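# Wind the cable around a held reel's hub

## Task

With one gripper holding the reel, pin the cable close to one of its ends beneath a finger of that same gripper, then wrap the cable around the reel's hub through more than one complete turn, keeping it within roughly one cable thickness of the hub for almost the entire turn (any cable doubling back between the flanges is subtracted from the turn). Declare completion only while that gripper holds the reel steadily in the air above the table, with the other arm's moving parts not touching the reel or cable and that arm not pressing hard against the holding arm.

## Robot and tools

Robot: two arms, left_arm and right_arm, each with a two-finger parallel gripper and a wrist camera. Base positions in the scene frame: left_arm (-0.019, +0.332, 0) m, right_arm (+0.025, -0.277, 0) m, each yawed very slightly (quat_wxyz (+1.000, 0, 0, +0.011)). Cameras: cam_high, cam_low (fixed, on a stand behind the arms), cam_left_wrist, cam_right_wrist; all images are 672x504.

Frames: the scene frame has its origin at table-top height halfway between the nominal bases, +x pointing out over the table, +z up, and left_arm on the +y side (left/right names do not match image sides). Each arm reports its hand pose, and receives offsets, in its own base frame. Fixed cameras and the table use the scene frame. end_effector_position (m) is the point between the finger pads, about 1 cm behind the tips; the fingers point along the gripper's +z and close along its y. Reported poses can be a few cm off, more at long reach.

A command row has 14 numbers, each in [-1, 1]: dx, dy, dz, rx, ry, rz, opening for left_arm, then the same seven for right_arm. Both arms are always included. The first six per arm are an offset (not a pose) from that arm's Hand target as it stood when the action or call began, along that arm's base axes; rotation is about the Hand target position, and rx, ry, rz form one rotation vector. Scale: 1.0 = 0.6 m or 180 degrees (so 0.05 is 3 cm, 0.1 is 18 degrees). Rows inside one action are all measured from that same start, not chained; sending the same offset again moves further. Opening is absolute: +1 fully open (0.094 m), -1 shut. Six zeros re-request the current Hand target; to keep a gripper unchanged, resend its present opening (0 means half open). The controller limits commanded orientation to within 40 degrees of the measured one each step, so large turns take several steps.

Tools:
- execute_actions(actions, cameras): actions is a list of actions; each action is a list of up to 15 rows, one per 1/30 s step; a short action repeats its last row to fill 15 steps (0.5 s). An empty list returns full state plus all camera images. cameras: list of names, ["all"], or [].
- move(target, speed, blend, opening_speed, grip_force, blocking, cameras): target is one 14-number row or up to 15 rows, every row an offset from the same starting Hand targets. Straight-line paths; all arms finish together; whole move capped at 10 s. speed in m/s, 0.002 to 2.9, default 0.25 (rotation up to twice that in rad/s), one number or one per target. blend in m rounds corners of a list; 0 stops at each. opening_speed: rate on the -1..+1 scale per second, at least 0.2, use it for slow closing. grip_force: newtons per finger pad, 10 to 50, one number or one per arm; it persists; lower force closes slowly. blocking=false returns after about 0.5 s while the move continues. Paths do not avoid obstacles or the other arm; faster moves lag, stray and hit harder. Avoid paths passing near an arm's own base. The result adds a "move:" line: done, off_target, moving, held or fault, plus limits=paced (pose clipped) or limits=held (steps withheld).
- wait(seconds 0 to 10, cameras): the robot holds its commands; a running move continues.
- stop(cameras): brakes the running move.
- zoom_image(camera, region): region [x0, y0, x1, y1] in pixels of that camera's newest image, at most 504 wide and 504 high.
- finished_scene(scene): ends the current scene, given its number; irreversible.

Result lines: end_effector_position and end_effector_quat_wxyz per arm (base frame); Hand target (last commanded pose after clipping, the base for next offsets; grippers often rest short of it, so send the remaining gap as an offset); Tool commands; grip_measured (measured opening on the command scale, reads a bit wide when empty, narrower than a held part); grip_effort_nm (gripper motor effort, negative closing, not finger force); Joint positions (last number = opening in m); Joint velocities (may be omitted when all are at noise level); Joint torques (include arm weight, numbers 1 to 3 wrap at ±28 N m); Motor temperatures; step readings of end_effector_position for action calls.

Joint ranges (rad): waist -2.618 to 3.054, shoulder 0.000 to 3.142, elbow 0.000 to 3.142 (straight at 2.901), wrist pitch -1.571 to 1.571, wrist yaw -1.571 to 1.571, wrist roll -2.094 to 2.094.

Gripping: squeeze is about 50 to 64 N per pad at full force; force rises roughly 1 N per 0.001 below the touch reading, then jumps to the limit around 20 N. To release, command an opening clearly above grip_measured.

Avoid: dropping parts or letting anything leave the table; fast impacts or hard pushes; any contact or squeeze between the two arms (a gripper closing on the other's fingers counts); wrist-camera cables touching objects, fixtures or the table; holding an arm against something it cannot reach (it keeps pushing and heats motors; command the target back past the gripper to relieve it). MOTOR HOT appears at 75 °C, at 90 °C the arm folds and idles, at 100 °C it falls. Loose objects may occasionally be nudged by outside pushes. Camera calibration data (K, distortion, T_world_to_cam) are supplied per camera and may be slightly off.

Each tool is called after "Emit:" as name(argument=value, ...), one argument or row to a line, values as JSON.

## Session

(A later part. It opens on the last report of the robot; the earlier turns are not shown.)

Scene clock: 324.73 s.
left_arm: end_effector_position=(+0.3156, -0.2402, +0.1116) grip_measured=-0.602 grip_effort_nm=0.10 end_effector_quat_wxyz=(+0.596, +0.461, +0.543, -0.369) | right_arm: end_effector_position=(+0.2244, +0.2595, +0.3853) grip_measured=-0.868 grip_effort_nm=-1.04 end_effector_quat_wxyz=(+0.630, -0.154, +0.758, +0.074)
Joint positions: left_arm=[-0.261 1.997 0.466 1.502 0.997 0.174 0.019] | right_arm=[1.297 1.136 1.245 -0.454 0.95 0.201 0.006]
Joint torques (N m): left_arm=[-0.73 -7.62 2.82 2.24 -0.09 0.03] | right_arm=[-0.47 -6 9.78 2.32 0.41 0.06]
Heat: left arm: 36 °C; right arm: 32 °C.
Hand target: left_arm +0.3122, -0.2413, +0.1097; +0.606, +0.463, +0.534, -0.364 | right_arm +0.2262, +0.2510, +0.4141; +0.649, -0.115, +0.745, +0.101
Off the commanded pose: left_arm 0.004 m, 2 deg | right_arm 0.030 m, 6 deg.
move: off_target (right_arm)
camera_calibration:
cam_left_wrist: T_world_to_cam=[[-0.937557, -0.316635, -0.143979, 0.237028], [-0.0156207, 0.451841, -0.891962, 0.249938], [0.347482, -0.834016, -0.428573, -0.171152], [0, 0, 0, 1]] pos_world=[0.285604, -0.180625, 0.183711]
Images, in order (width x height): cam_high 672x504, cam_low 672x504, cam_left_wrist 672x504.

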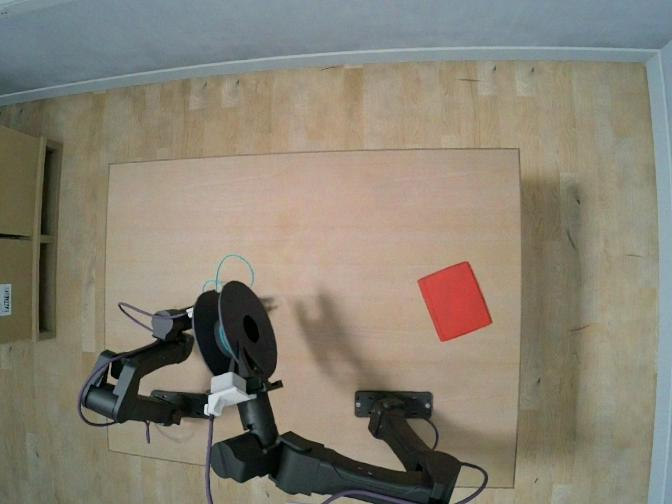

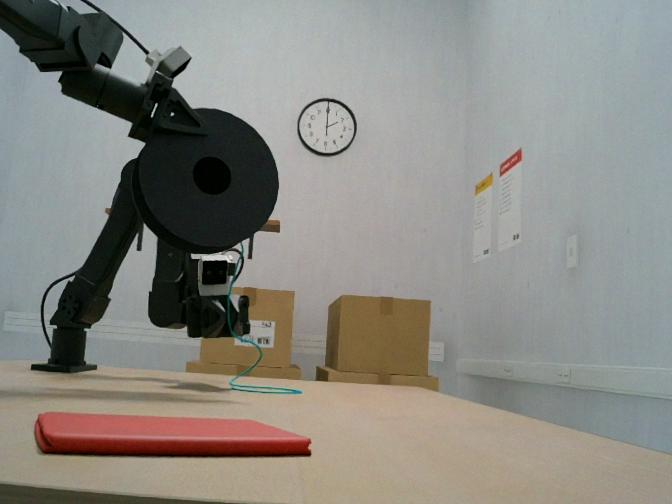

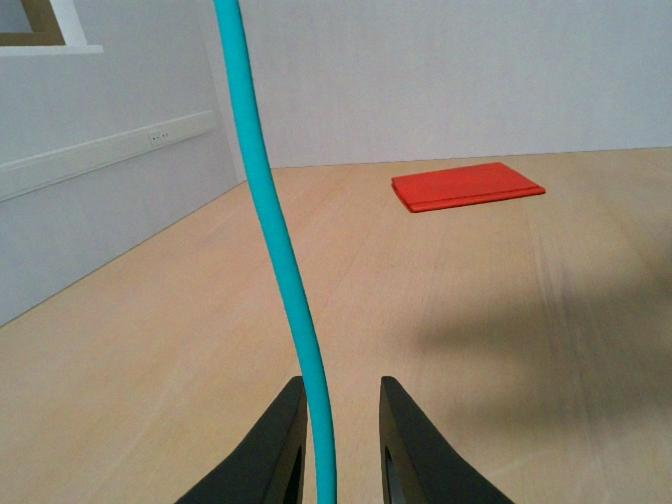

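Emit:
move(
  target=[
    [0.015,-0.023,0,0,0,0,-0.6,0,0,0,0,0,0,-1],
    [0.015,-0.023,0,0,0,0,-1,0,0,0,0,0,0,-1],
  ],
  speed=0.06,
  opening_speed=0.8,
  cameras=["cam_left_wrist"],
)

Scene clock: 326.90 s.
left_arm: end_effector_position=(+0.3160, -0.2524, +0.1080) grip_measured=-0.984 grip_effort_nm=-0.89 end_effector_quat_wxyz=(+0.594, +0.463, +0.543, -0.371) | right_arm: end_effector_position=(+0.2244, +0.2595, +0.3853) grip_measured=-0.868 grip_effort_nm=-1.04 end_effector_quat_wxyz=(+0.630, -0.154, +0.758, +0.074)
Joint positions: left_arm=[-0.302 2.02 0.485 1.502 0.961 0.174 0.001] | right_arm=[1.297 1.136 1.245 -0.454 0.95 0.201 0.006]
Joint torques (N m): left_arm=[-0.62 -7.86 5.82 2.03 -0.11 -0.02] | right_arm=[-0.47 -5.98 9.81 2.29 0.42 0.05]
Heat: left arm: 36 °C; right arm: 32 °C.
Hand target: left_arm +0.3211, -0.2551, +0.1096; +0.606, +0.463, +0.534, -0.364 | right_arm +0.2262, +0.2510, +0.4141; +0.649, -0.115, +0.745, +0.101
Off the commanded pose: left_arm 0.006 m, 2 deg | right_arm 0.030 m, 6 deg.
move: off_target (right_arm)
camera_calibration:
cam_left_wrist: T_world_to_cam=[[-0.939659, -0.311615, -0.141201, 0.23463], [-0.0166543, 0.453907, -0.890894, 0.252893], [0.341708, -0.834784, -0.431707, -0.18094], [0, 0, 0, 1]] pos_world=[0.286513, -0.192721, 0.180318]
Images, in order (width x height): cam_left_wrist 672x504.

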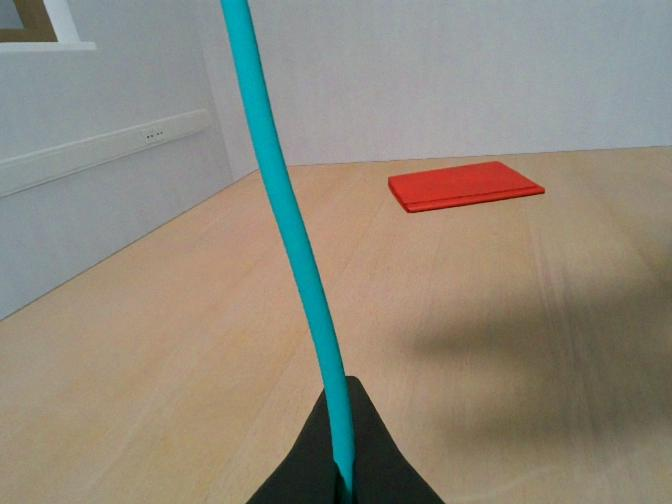

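Emit:
move(
  target=[
    [0,0,0,0,0,0,-0.6,0,0,0,0,0,0,-1],
    [-0.018,0.055,0,0,0,0,-0.6,0,0,0,0,0,0,-1],
  ],
  speed=0.06,
  opening_speed=0.8,
  cameras=["cam_left_wrist","cam_low"],
)

Emit:
zoom_image(
  camera="cam_low",
  region=[150, 230, 310, 400],
)

Scene clock: 329.27 s.
left_arm: end_effector_position=(+0.3139, -0.2241, +0.0988) grip_measured=-0.602 grip_effort_nm=0.10 end_effector_quat_wxyz=(+0.583, +0.453, +0.560, -0.375) | right_arm: end_effector_position=(+0.2244, +0.2595, +0.3853) grip_measured=-0.868 grip_effort_nm=-1.05 end_effector_quat_wxyz=(+0.630, -0.154, +0.758, +0.074)
Joint positions: left_arm=[-0.206 2.02 0.441 1.503 1.045 0.174 0.019] | right_arm=[1.297 1.136 1.245 -0.454 0.95 0.201 0.006]
Joint torques (N m): left_arm=[0.51 -10.44 2.5 2.35 0.18 0.08] | right_arm=[-0.47 -6.04 9.76 2.33 0.41 0.06]
Heat: left arm: 36 °C; right arm: 32 °C.
Hand target: left_arm +0.3104, -0.2221, +0.1097; +0.606, +0.463, +0.534, -0.364 | right_arm +0.2262, +0.2510, +0.4141; +0.649, -0.115, +0.745, +0.101
Off the commanded pose: left_arm 0.012 m, 4 deg | right_arm 0.030 m, 6 deg.
move: off_target (left_arm, right_arm)
camera_calibration:
cam_left_wrist: T_world_to_cam=[[-0.941018, -0.322132, -0.103521, 0.234527], [-0.0595806, 0.458926, -0.886475, 0.246116], [0.33307, -0.82802, -0.45105, -0.154507], [0, 0, 0, 1]] pos_world=[0.286819, -0.165335, 0.172763]
Images, in order (width x height): cam_low 672x504, cam_left_wrist 672x504.

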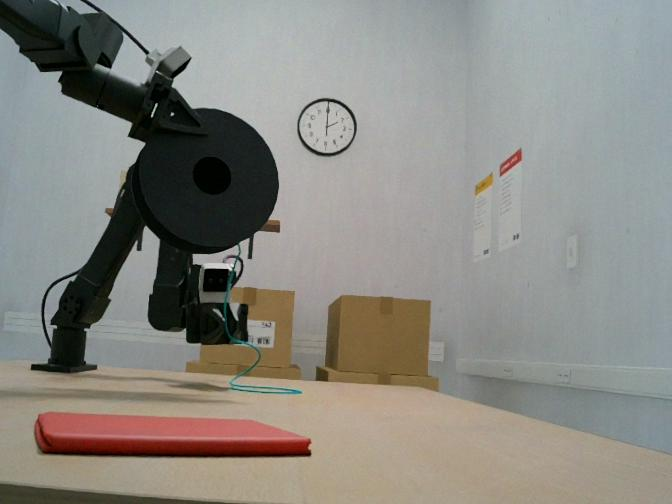

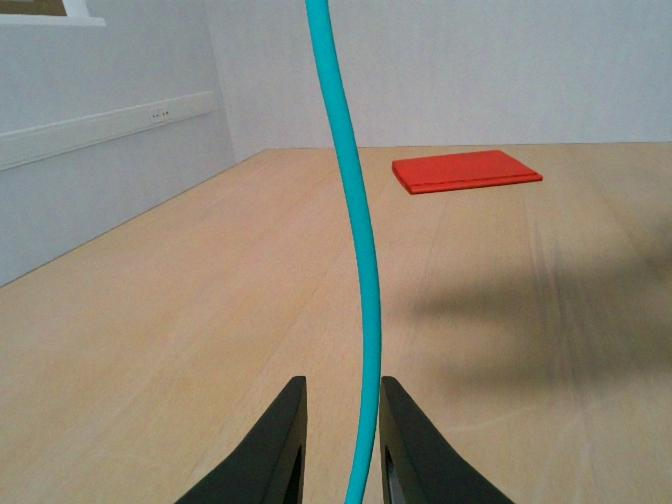

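Scaled by 2.965 from the camera's 672x504 image, which has a finer 960x720 frame.

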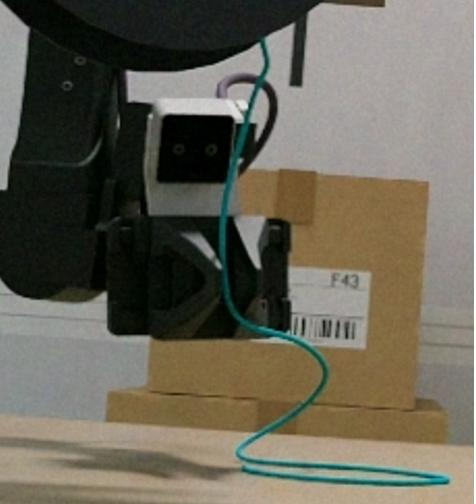

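Emit:
move(
  target=[0,0,0,0,0,0,-1,0,0,0,0,0,0,-1],
  opening_speed=0.8,
  cameras=["cam_left_wrist"],
)

Scene clock: 330.20 s.
left_arm: end_effector_position=(+0.3137, -0.2242, +0.0989) grip_measured=-0.960 grip_effort_nm=-1.02 end_effector_quat_wxyz=(+0.583, +0.454, +0.560, -0.376) | right_arm: end_effector_position=(+0.2244, +0.2595, +0.3853) grip_measured=-0.868 grip_effort_nm=-1.04 end_effector_quat_wxyz=(+0.630, -0.154, +0.758, +0.074)
Joint positions: left_arm=[-0.206 2.02 0.441 1.503 1.046 0.174 0.002] | right_arm=[1.297 1.136 1.245 -0.454 0.95 0.201 0.006]
Joint torques (N m): left_arm=[0.55 -10.4 2.47 2.35 0.16 0.06] | right_arm=[-0.43 -6.06 9.77 2.32 0.43 0.05]
Heat: left arm: 36 °C; right arm: 32 °C.
Hand target: left_arm +0.3105, -0.2221, +0.1097; +0.606, +0.463, +0.534, -0.364 | right_arm +0.2262, +0.2510, +0.4141; +0.649, -0.115, +0.745, +0.101
Off the commanded pose: left_arm 0.012 m, 4 deg | right_arm 0.030 m, 6 deg.
move: off_target (left_arm, right_arm)
camera_calibration:
cam_left_wrist: T_world_to_cam=[[-0.941254, -0.321454, -0.10348, 0.234606], [-0.0592748, 0.458935, -0.88649, 0.246026], [0.332457, -0.828279, -0.451029, -0.154344], [0, 0, 0, 1]] pos_world=[0.28672, -0.165335, 0.172763]
Images, in order (width x height): cam_left_wrist 672x504.

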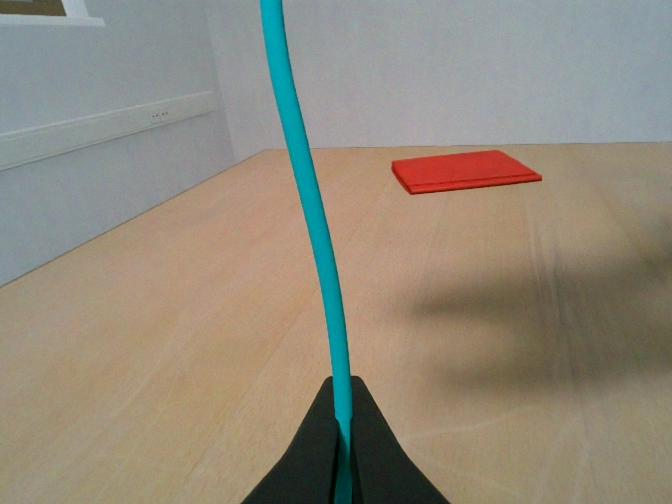

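Emit:
move(
  target=[
    [-0.124,-0.057,0.01,0,0,0,-1,0,0,0,0,0,0,-1],
    [-0.278,-0.123,0.117,0,0,0,-1,0,0,0,0,0,0,-1],
  ],
  speed=0.08,
  blend=[0.03,0],
  cameras=["all"],
)

Emit:
zoom_image(
  camera="cam_low",
  region=[60, 80, 300, 300],
)

Emit:
zoom_image(
  camera="cam_right_wrist",
  region=[100, 250, 400, 504],
)

Scene clock: 337.67 s.
left_arm: end_effector_position=(+0.1474, -0.2937, +0.1774) grip_measured=-0.961 grip_effort_nm=-1.05 end_effector_quat_wxyz=(+0.608, +0.459, +0.538, -0.361) | right_arm: end_effector_position=(+0.2234, +0.2620, +0.3845) grip_measured=-0.868 grip_effort_nm=-1.05 end_effector_quat_wxyz=(+0.627, -0.158, +0.758, +0.080)
Joint positions: left_arm=[-0.951 1.108 0.088 1.019 0.29 0.17 0.002] | right_arm=[1.297 1.136 1.245 -0.454 0.935 0.203 0.006]
Joint torques (N m): left_arm=[-1.17 -4.51 7.94 1.74 0.02 0] | right_arm=[-0.46 -6.01 9.84 2.32 0.59 0.06]
Heat: left arm: 35 °C; right arm: 32 °C.
Hand target: left_arm +0.1435, -0.2959, +0.1799; +0.606, +0.463, +0.534, -0.364 | right_arm +0.2262, +0.2510, +0.4141; +0.649, -0.115, +0.745, +0.101
Off the commanded pose: left_arm 0.005 m, 1 deg | right_arm 0.032 m, 6 deg.
move: off_target (right_arm)
camera_calibration:
cam_left_wrist: T_world_to_cam=[[-0.9283, -0.333936, -0.163541, 0.0688811], [-0.00200307, 0.444311, -0.895871, 0.32655], [0.371827, -0.831309, -0.413122, -0.134665], [0, 0, 0, 1]] pos_world=[0.114669, -0.234036, 0.248178]
cam_right_wrist: T_world_to_cam=[[0.345946, -0.934908, 0.079167, 0.137297], [-0.558898, -0.273111, -0.782971, 0.534537], [0.753628, 0.22662, -0.617, 0.0981488], [0, 0, 0, 1]] pos_world=[0.177286, 0.252105, 0.468215]

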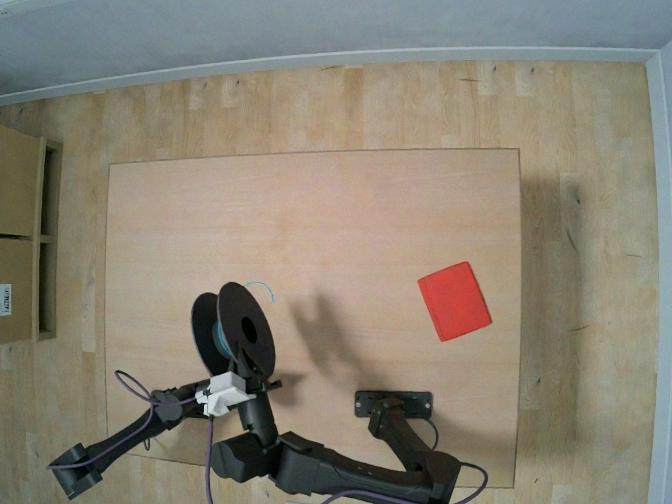

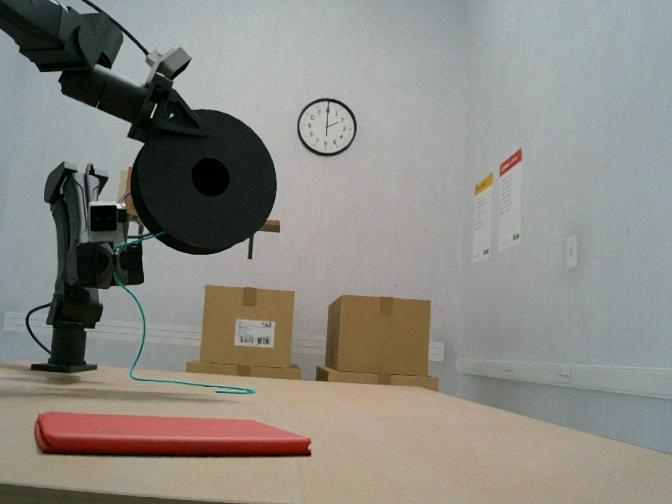

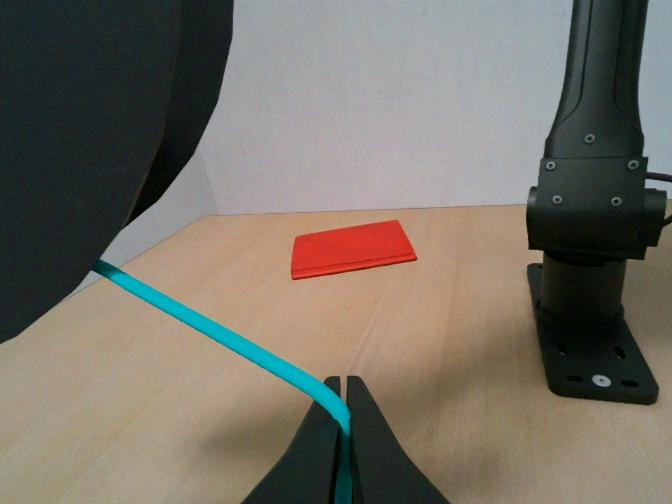

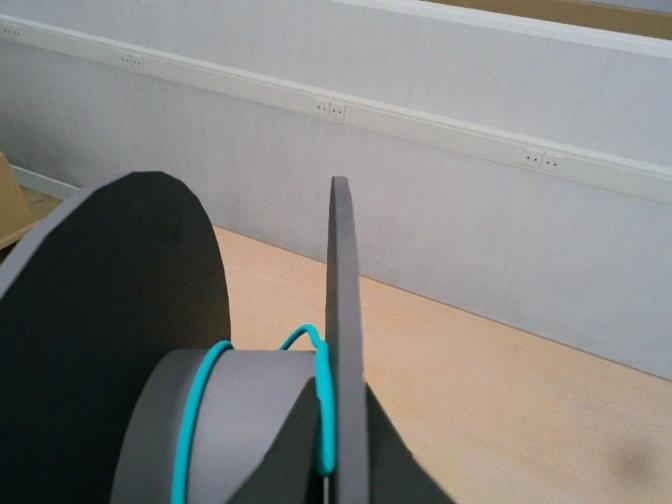

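Scaled by 2.100 from the camera's 672x504 image, which has a finer 960x720 frame.

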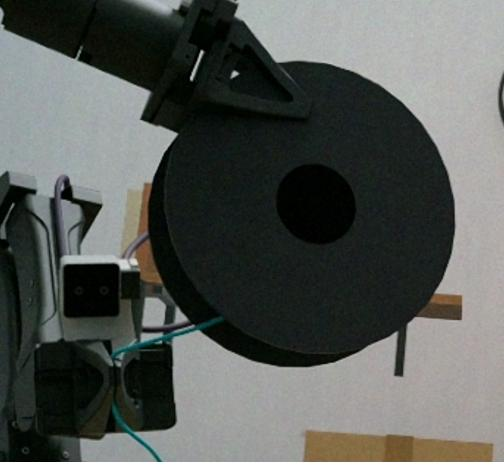

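Scaled by 1.680 from the camera's 672x504 image, which has a finer 960x720 frame.

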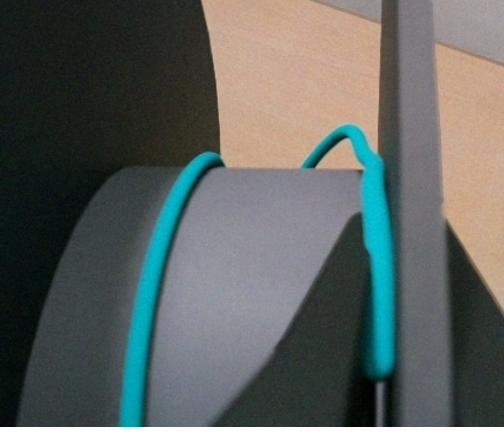

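Emit:
move(
  target=[
    [0.05,0.016,-0.05,0,0,0,-1,0,0,0,0,0,0,-1],
    [0.05,0.016,-0.05,0,0,0,-0.4,0,0,0,0,0,0,-1],
    [0.011,0.15,-0.05,0,0,0,-0.4,0,0,0,0,0,0,-1],
  ],
  speed=0.07,
  opening_speed=0.8,
  cameras=["all"],
)

Emit:
zoom_image(
  camera="cam_low",
  region=[60, 80, 300, 300],
)

Emit:
zoom_image(
  camera="cam_right_wrist",
  region=[100, 250, 400, 504],
)

Scene clock: 343.90 s.
left_arm: end_effector_position=(+0.1494, -0.2090, +0.1578) grip_measured=-0.402 grip_effort_nm=0.10 end_effector_quat_wxyz=(+0.575, +0.492, +0.544, -0.363) | right_arm: end_effector_position=(+0.2244, +0.2595, +0.3853) grip_measured=-0.868 grip_effort_nm=-1.04 end_effector_quat_wxyz=(+0.629, -0.153, +0.758, +0.075)
Joint positions: left_arm=[-0.35 0.579 0.005 0.446 0.944 0.277 0.028] | right_arm=[1.297 1.136 1.245 -0.454 0.95 0.203 0.006]
Joint torques (N m): left_arm=[0.72 -0.8 6.95 1.57 -0.03 0.09] | right_arm=[-0.47 -5.98 9.84 2.32 0.41 0.04]
Motor temperatures (°C): left_arm=[21 27 35 34 22 21 28] | right_arm=[23 21 32 29 22 23 23]
Heat: left arm: 35 °C; right arm: 32 °C.
Hand target: left_arm +0.1502, -0.2059, +0.1499; +0.606, +0.463, +0.534, -0.364 | right_arm +0.2261, +0.2511, +0.4141; +0.649, -0.115, +0.745, +0.101
Off the commanded pose: left_arm 0.009 m, 5 deg | right_arm 0.030 m, 6 deg.
joint sent to its limit (left arm) — joint 3 (elbow), lower limit, where the elbow is as bent as it goes. The joint targets are off in orientation, not in position.
move: off_target (left_arm, right_arm)
camera_calibration:
cam_left_wrist: T_world_to_cam=[[-0.948585, -0.268756, -0.167203, 0.113042], [0.00795983, 0.507829, -0.861421, 0.277745], [0.316423, -0.818462, -0.479579, -0.051632], [0, 0, 0, 1]] pos_world=[0.121357, -0.152925, 0.233394]
cam_right_wrist: T_world_to_cam=[[0.332068, -0.939672, 0.0821471, 0.137738], [-0.558899, -0.266164, -0.785359, 0.534125], [0.759844, 0.21488, -0.613566, 0.0986958], [0, 0, 0, 1]] pos_world=[0.17779, 0.250386, 0.468722]

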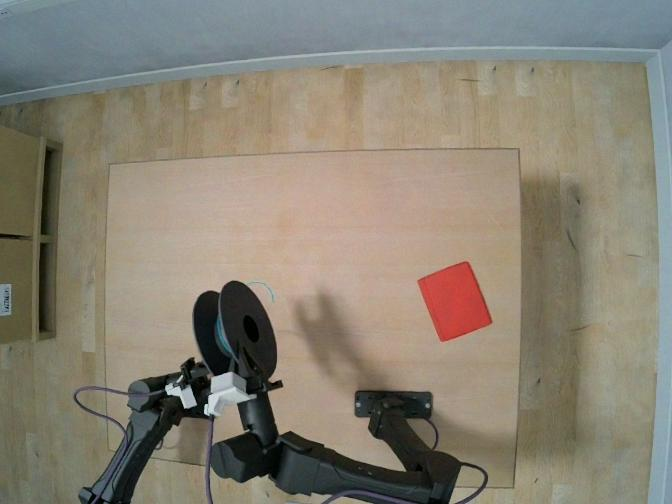

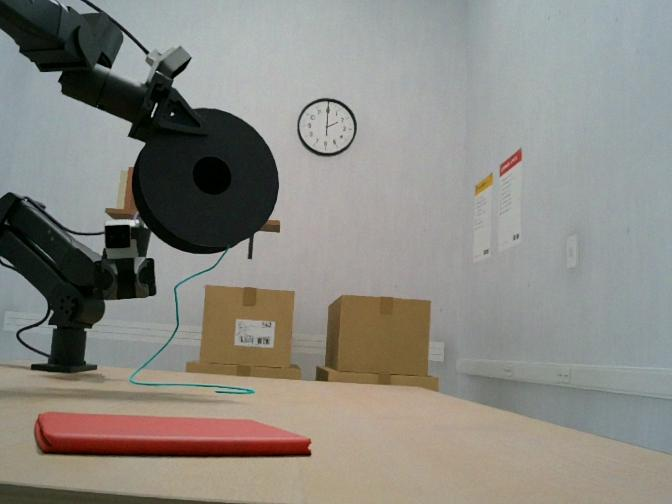

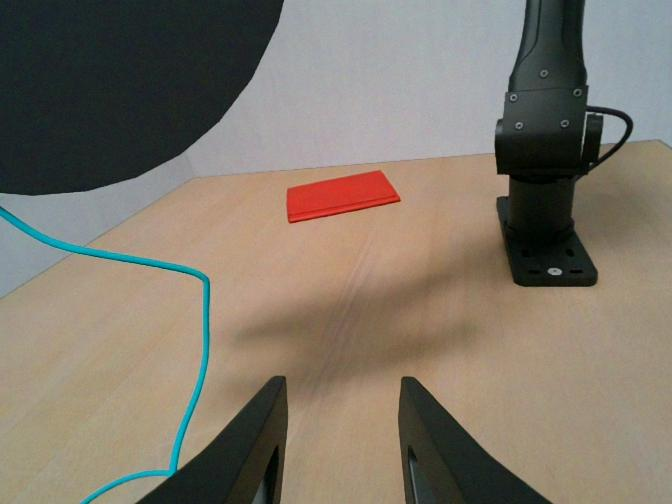

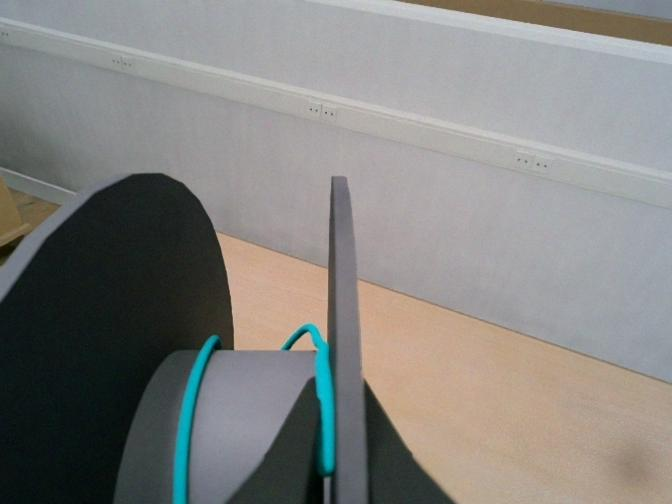

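Scaled by 2.100 from the camera's 672x504 image, which has a finer 960x720 frame.

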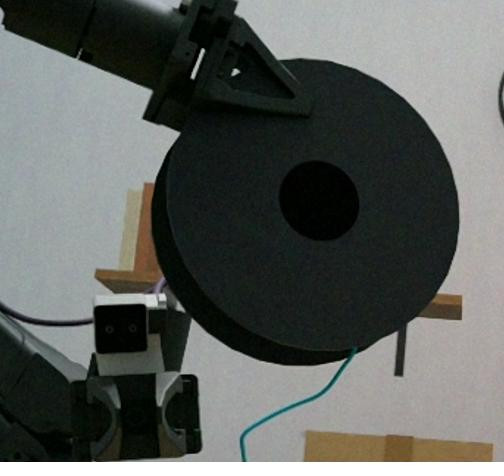

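Scaled by 1.680 from the camera's 672x504 image, which has a finer 960x720 frame.

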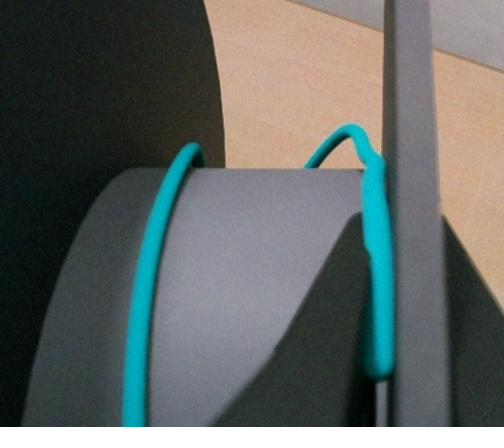

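Emit:
move(
  target=[
    [0.05,0.25,0.05,0,0,0,-0.4,0,0,0,0,0,0,-1],
    [0.05,0.25,0.05,0,0,0,-0.4,0,0,0,0.051,-0.158,0,-1],
  ],
  speed=0.12,
  cameras=["all"],
)

Emit:
zoom_image(
  camera="cam_low",
  region=[100, 50, 340, 270],
)

Emit:
zoom_image(
  camera="cam_right_wrist",
  region=[100, 250, 400, 504],
)

Emit:
zoom_image(
  camera="cam_high",
  region=[150, 230, 310, 390],
)

Scene clock: 349.77 s.
left_arm: end_effector_position=(+0.1922, -0.0598, +0.1853) grip_measured=-0.402 grip_effort_nm=0.10 end_effector_quat_wxyz=(+0.680, +0.318, +0.631, -0.196) | right_arm: end_effector_position=(+0.2277, +0.2545, +0.4042) grip_measured=-0.868 grip_effort_nm=-1.05 end_effector_quat_wxyz=(+0.809, -0.100, +0.569, +0.109)
Joint positions: left_arm=[0.797 0.249 0.01 0.258 1.545 0.169 0.028] | right_arm=[1.254 1.12 0.688 0.971 0.87 -0.47 0.006]
Joint torques (N m): left_arm=[0.73 0.64 7.13 1.05 0.12 -0.03] | right_arm=[-0.77 -3.75 6.41 2.18 -0.49 0.04]
Heat: left arm: 35 °C; right arm: 31 °C.
Hand target: left_arm +0.1801, -0.0559, +0.1799; +0.606, +0.463, +0.534, -0.364 | right_arm +0.2261, +0.2510, +0.4143; +0.819, -0.084, +0.552, +0.128
Off the commanded pose: left_arm 0.014 m, 29 deg | right_arm 0.011 m, 4 deg.
joint sent to its limit (left arm) — joint 5 (wrist yaw), upper limit. The joint targets are off in position and orientation.
move: off_target (left_arm, right_arm)
camera_calibration:
cam_left_wrist: T_world_to_cam=[[-0.656785, -0.73215, -0.180526, 0.116953], [-0.201307, 0.400947, -0.89371, 0.265065], [0.726711, -0.550634, -0.410722, -0.00544256], [0, 0, 0, 1]] pos_world=[0.134127, -0.0236467, 0.255769]
cam_right_wrist: T_world_to_cam=[[0.294555, -0.954659, 0.0431607, 0.158581], [-0.10817, -0.0781813, -0.991053, 0.482177], [0.949493, 0.287251, -0.126294, -0.149666], [0, 0, 0, 1]] pos_world=[0.147553, 0.23208, 0.452117]

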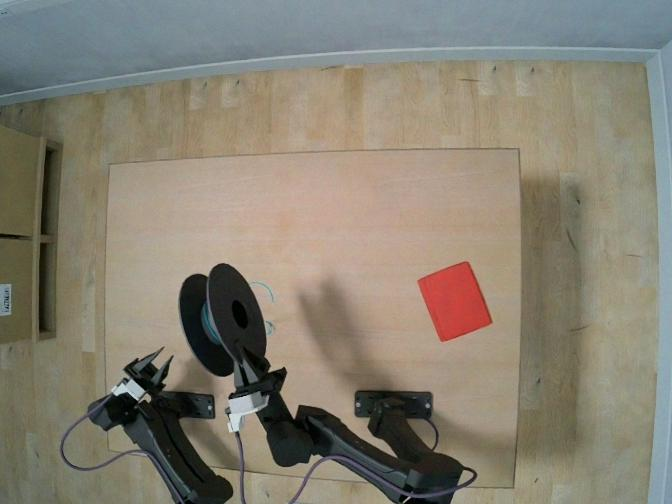

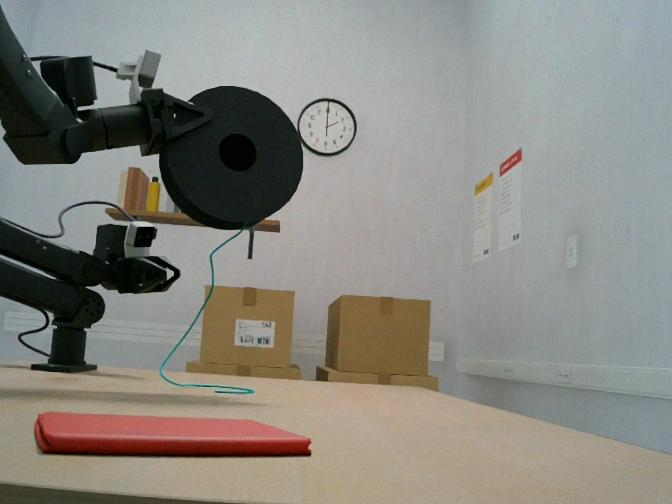

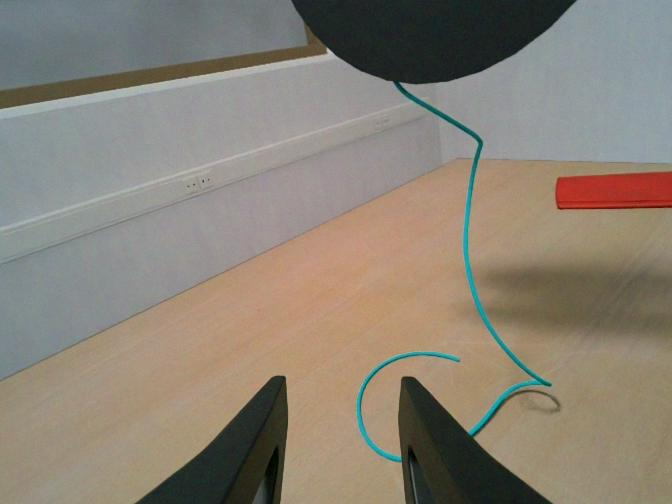

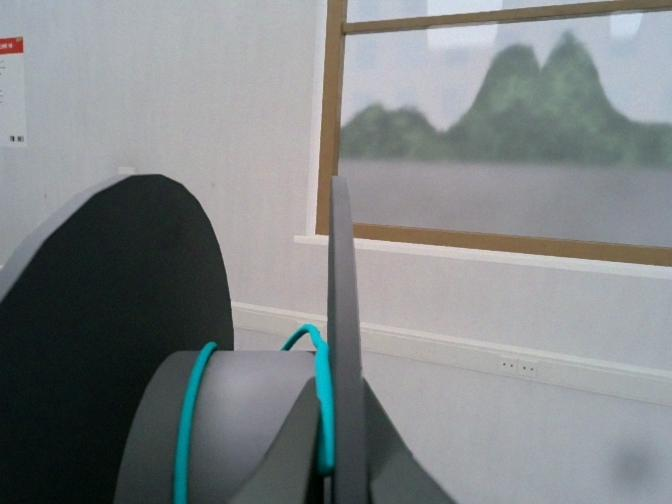

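Scaled by 2.100 from the camera's 672x504 image, which has a finer 960x720 frame.

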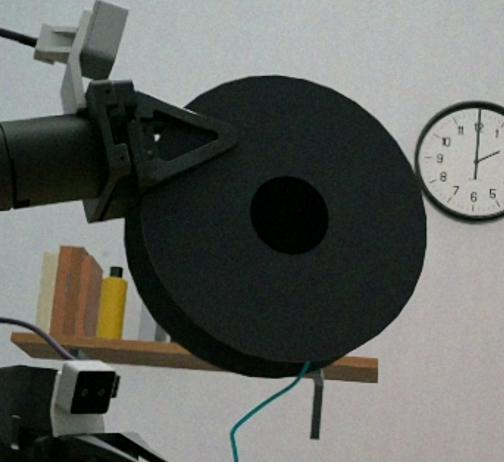

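Scaled by 1.680 from the camera's 672x504 image, which has a finer 960x720 frame.

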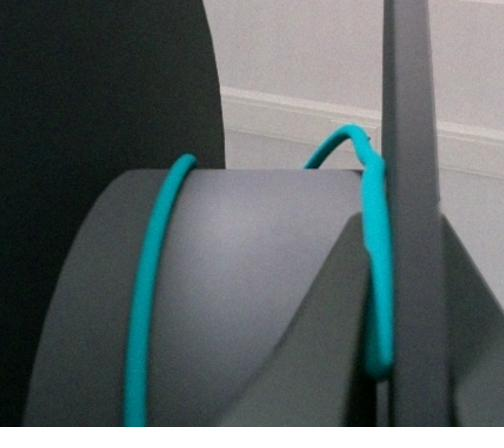

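Scaled by 3.150 from the camera's 672x504 image, which has a finer 960x720 frame.

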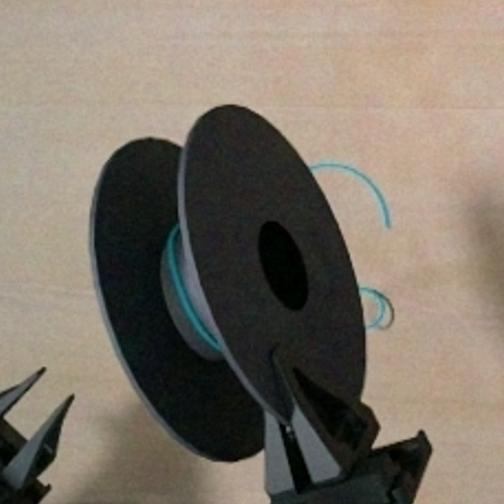

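Emit:
finished_scene(
  scene=2,
)

The scene is finished: the task was done.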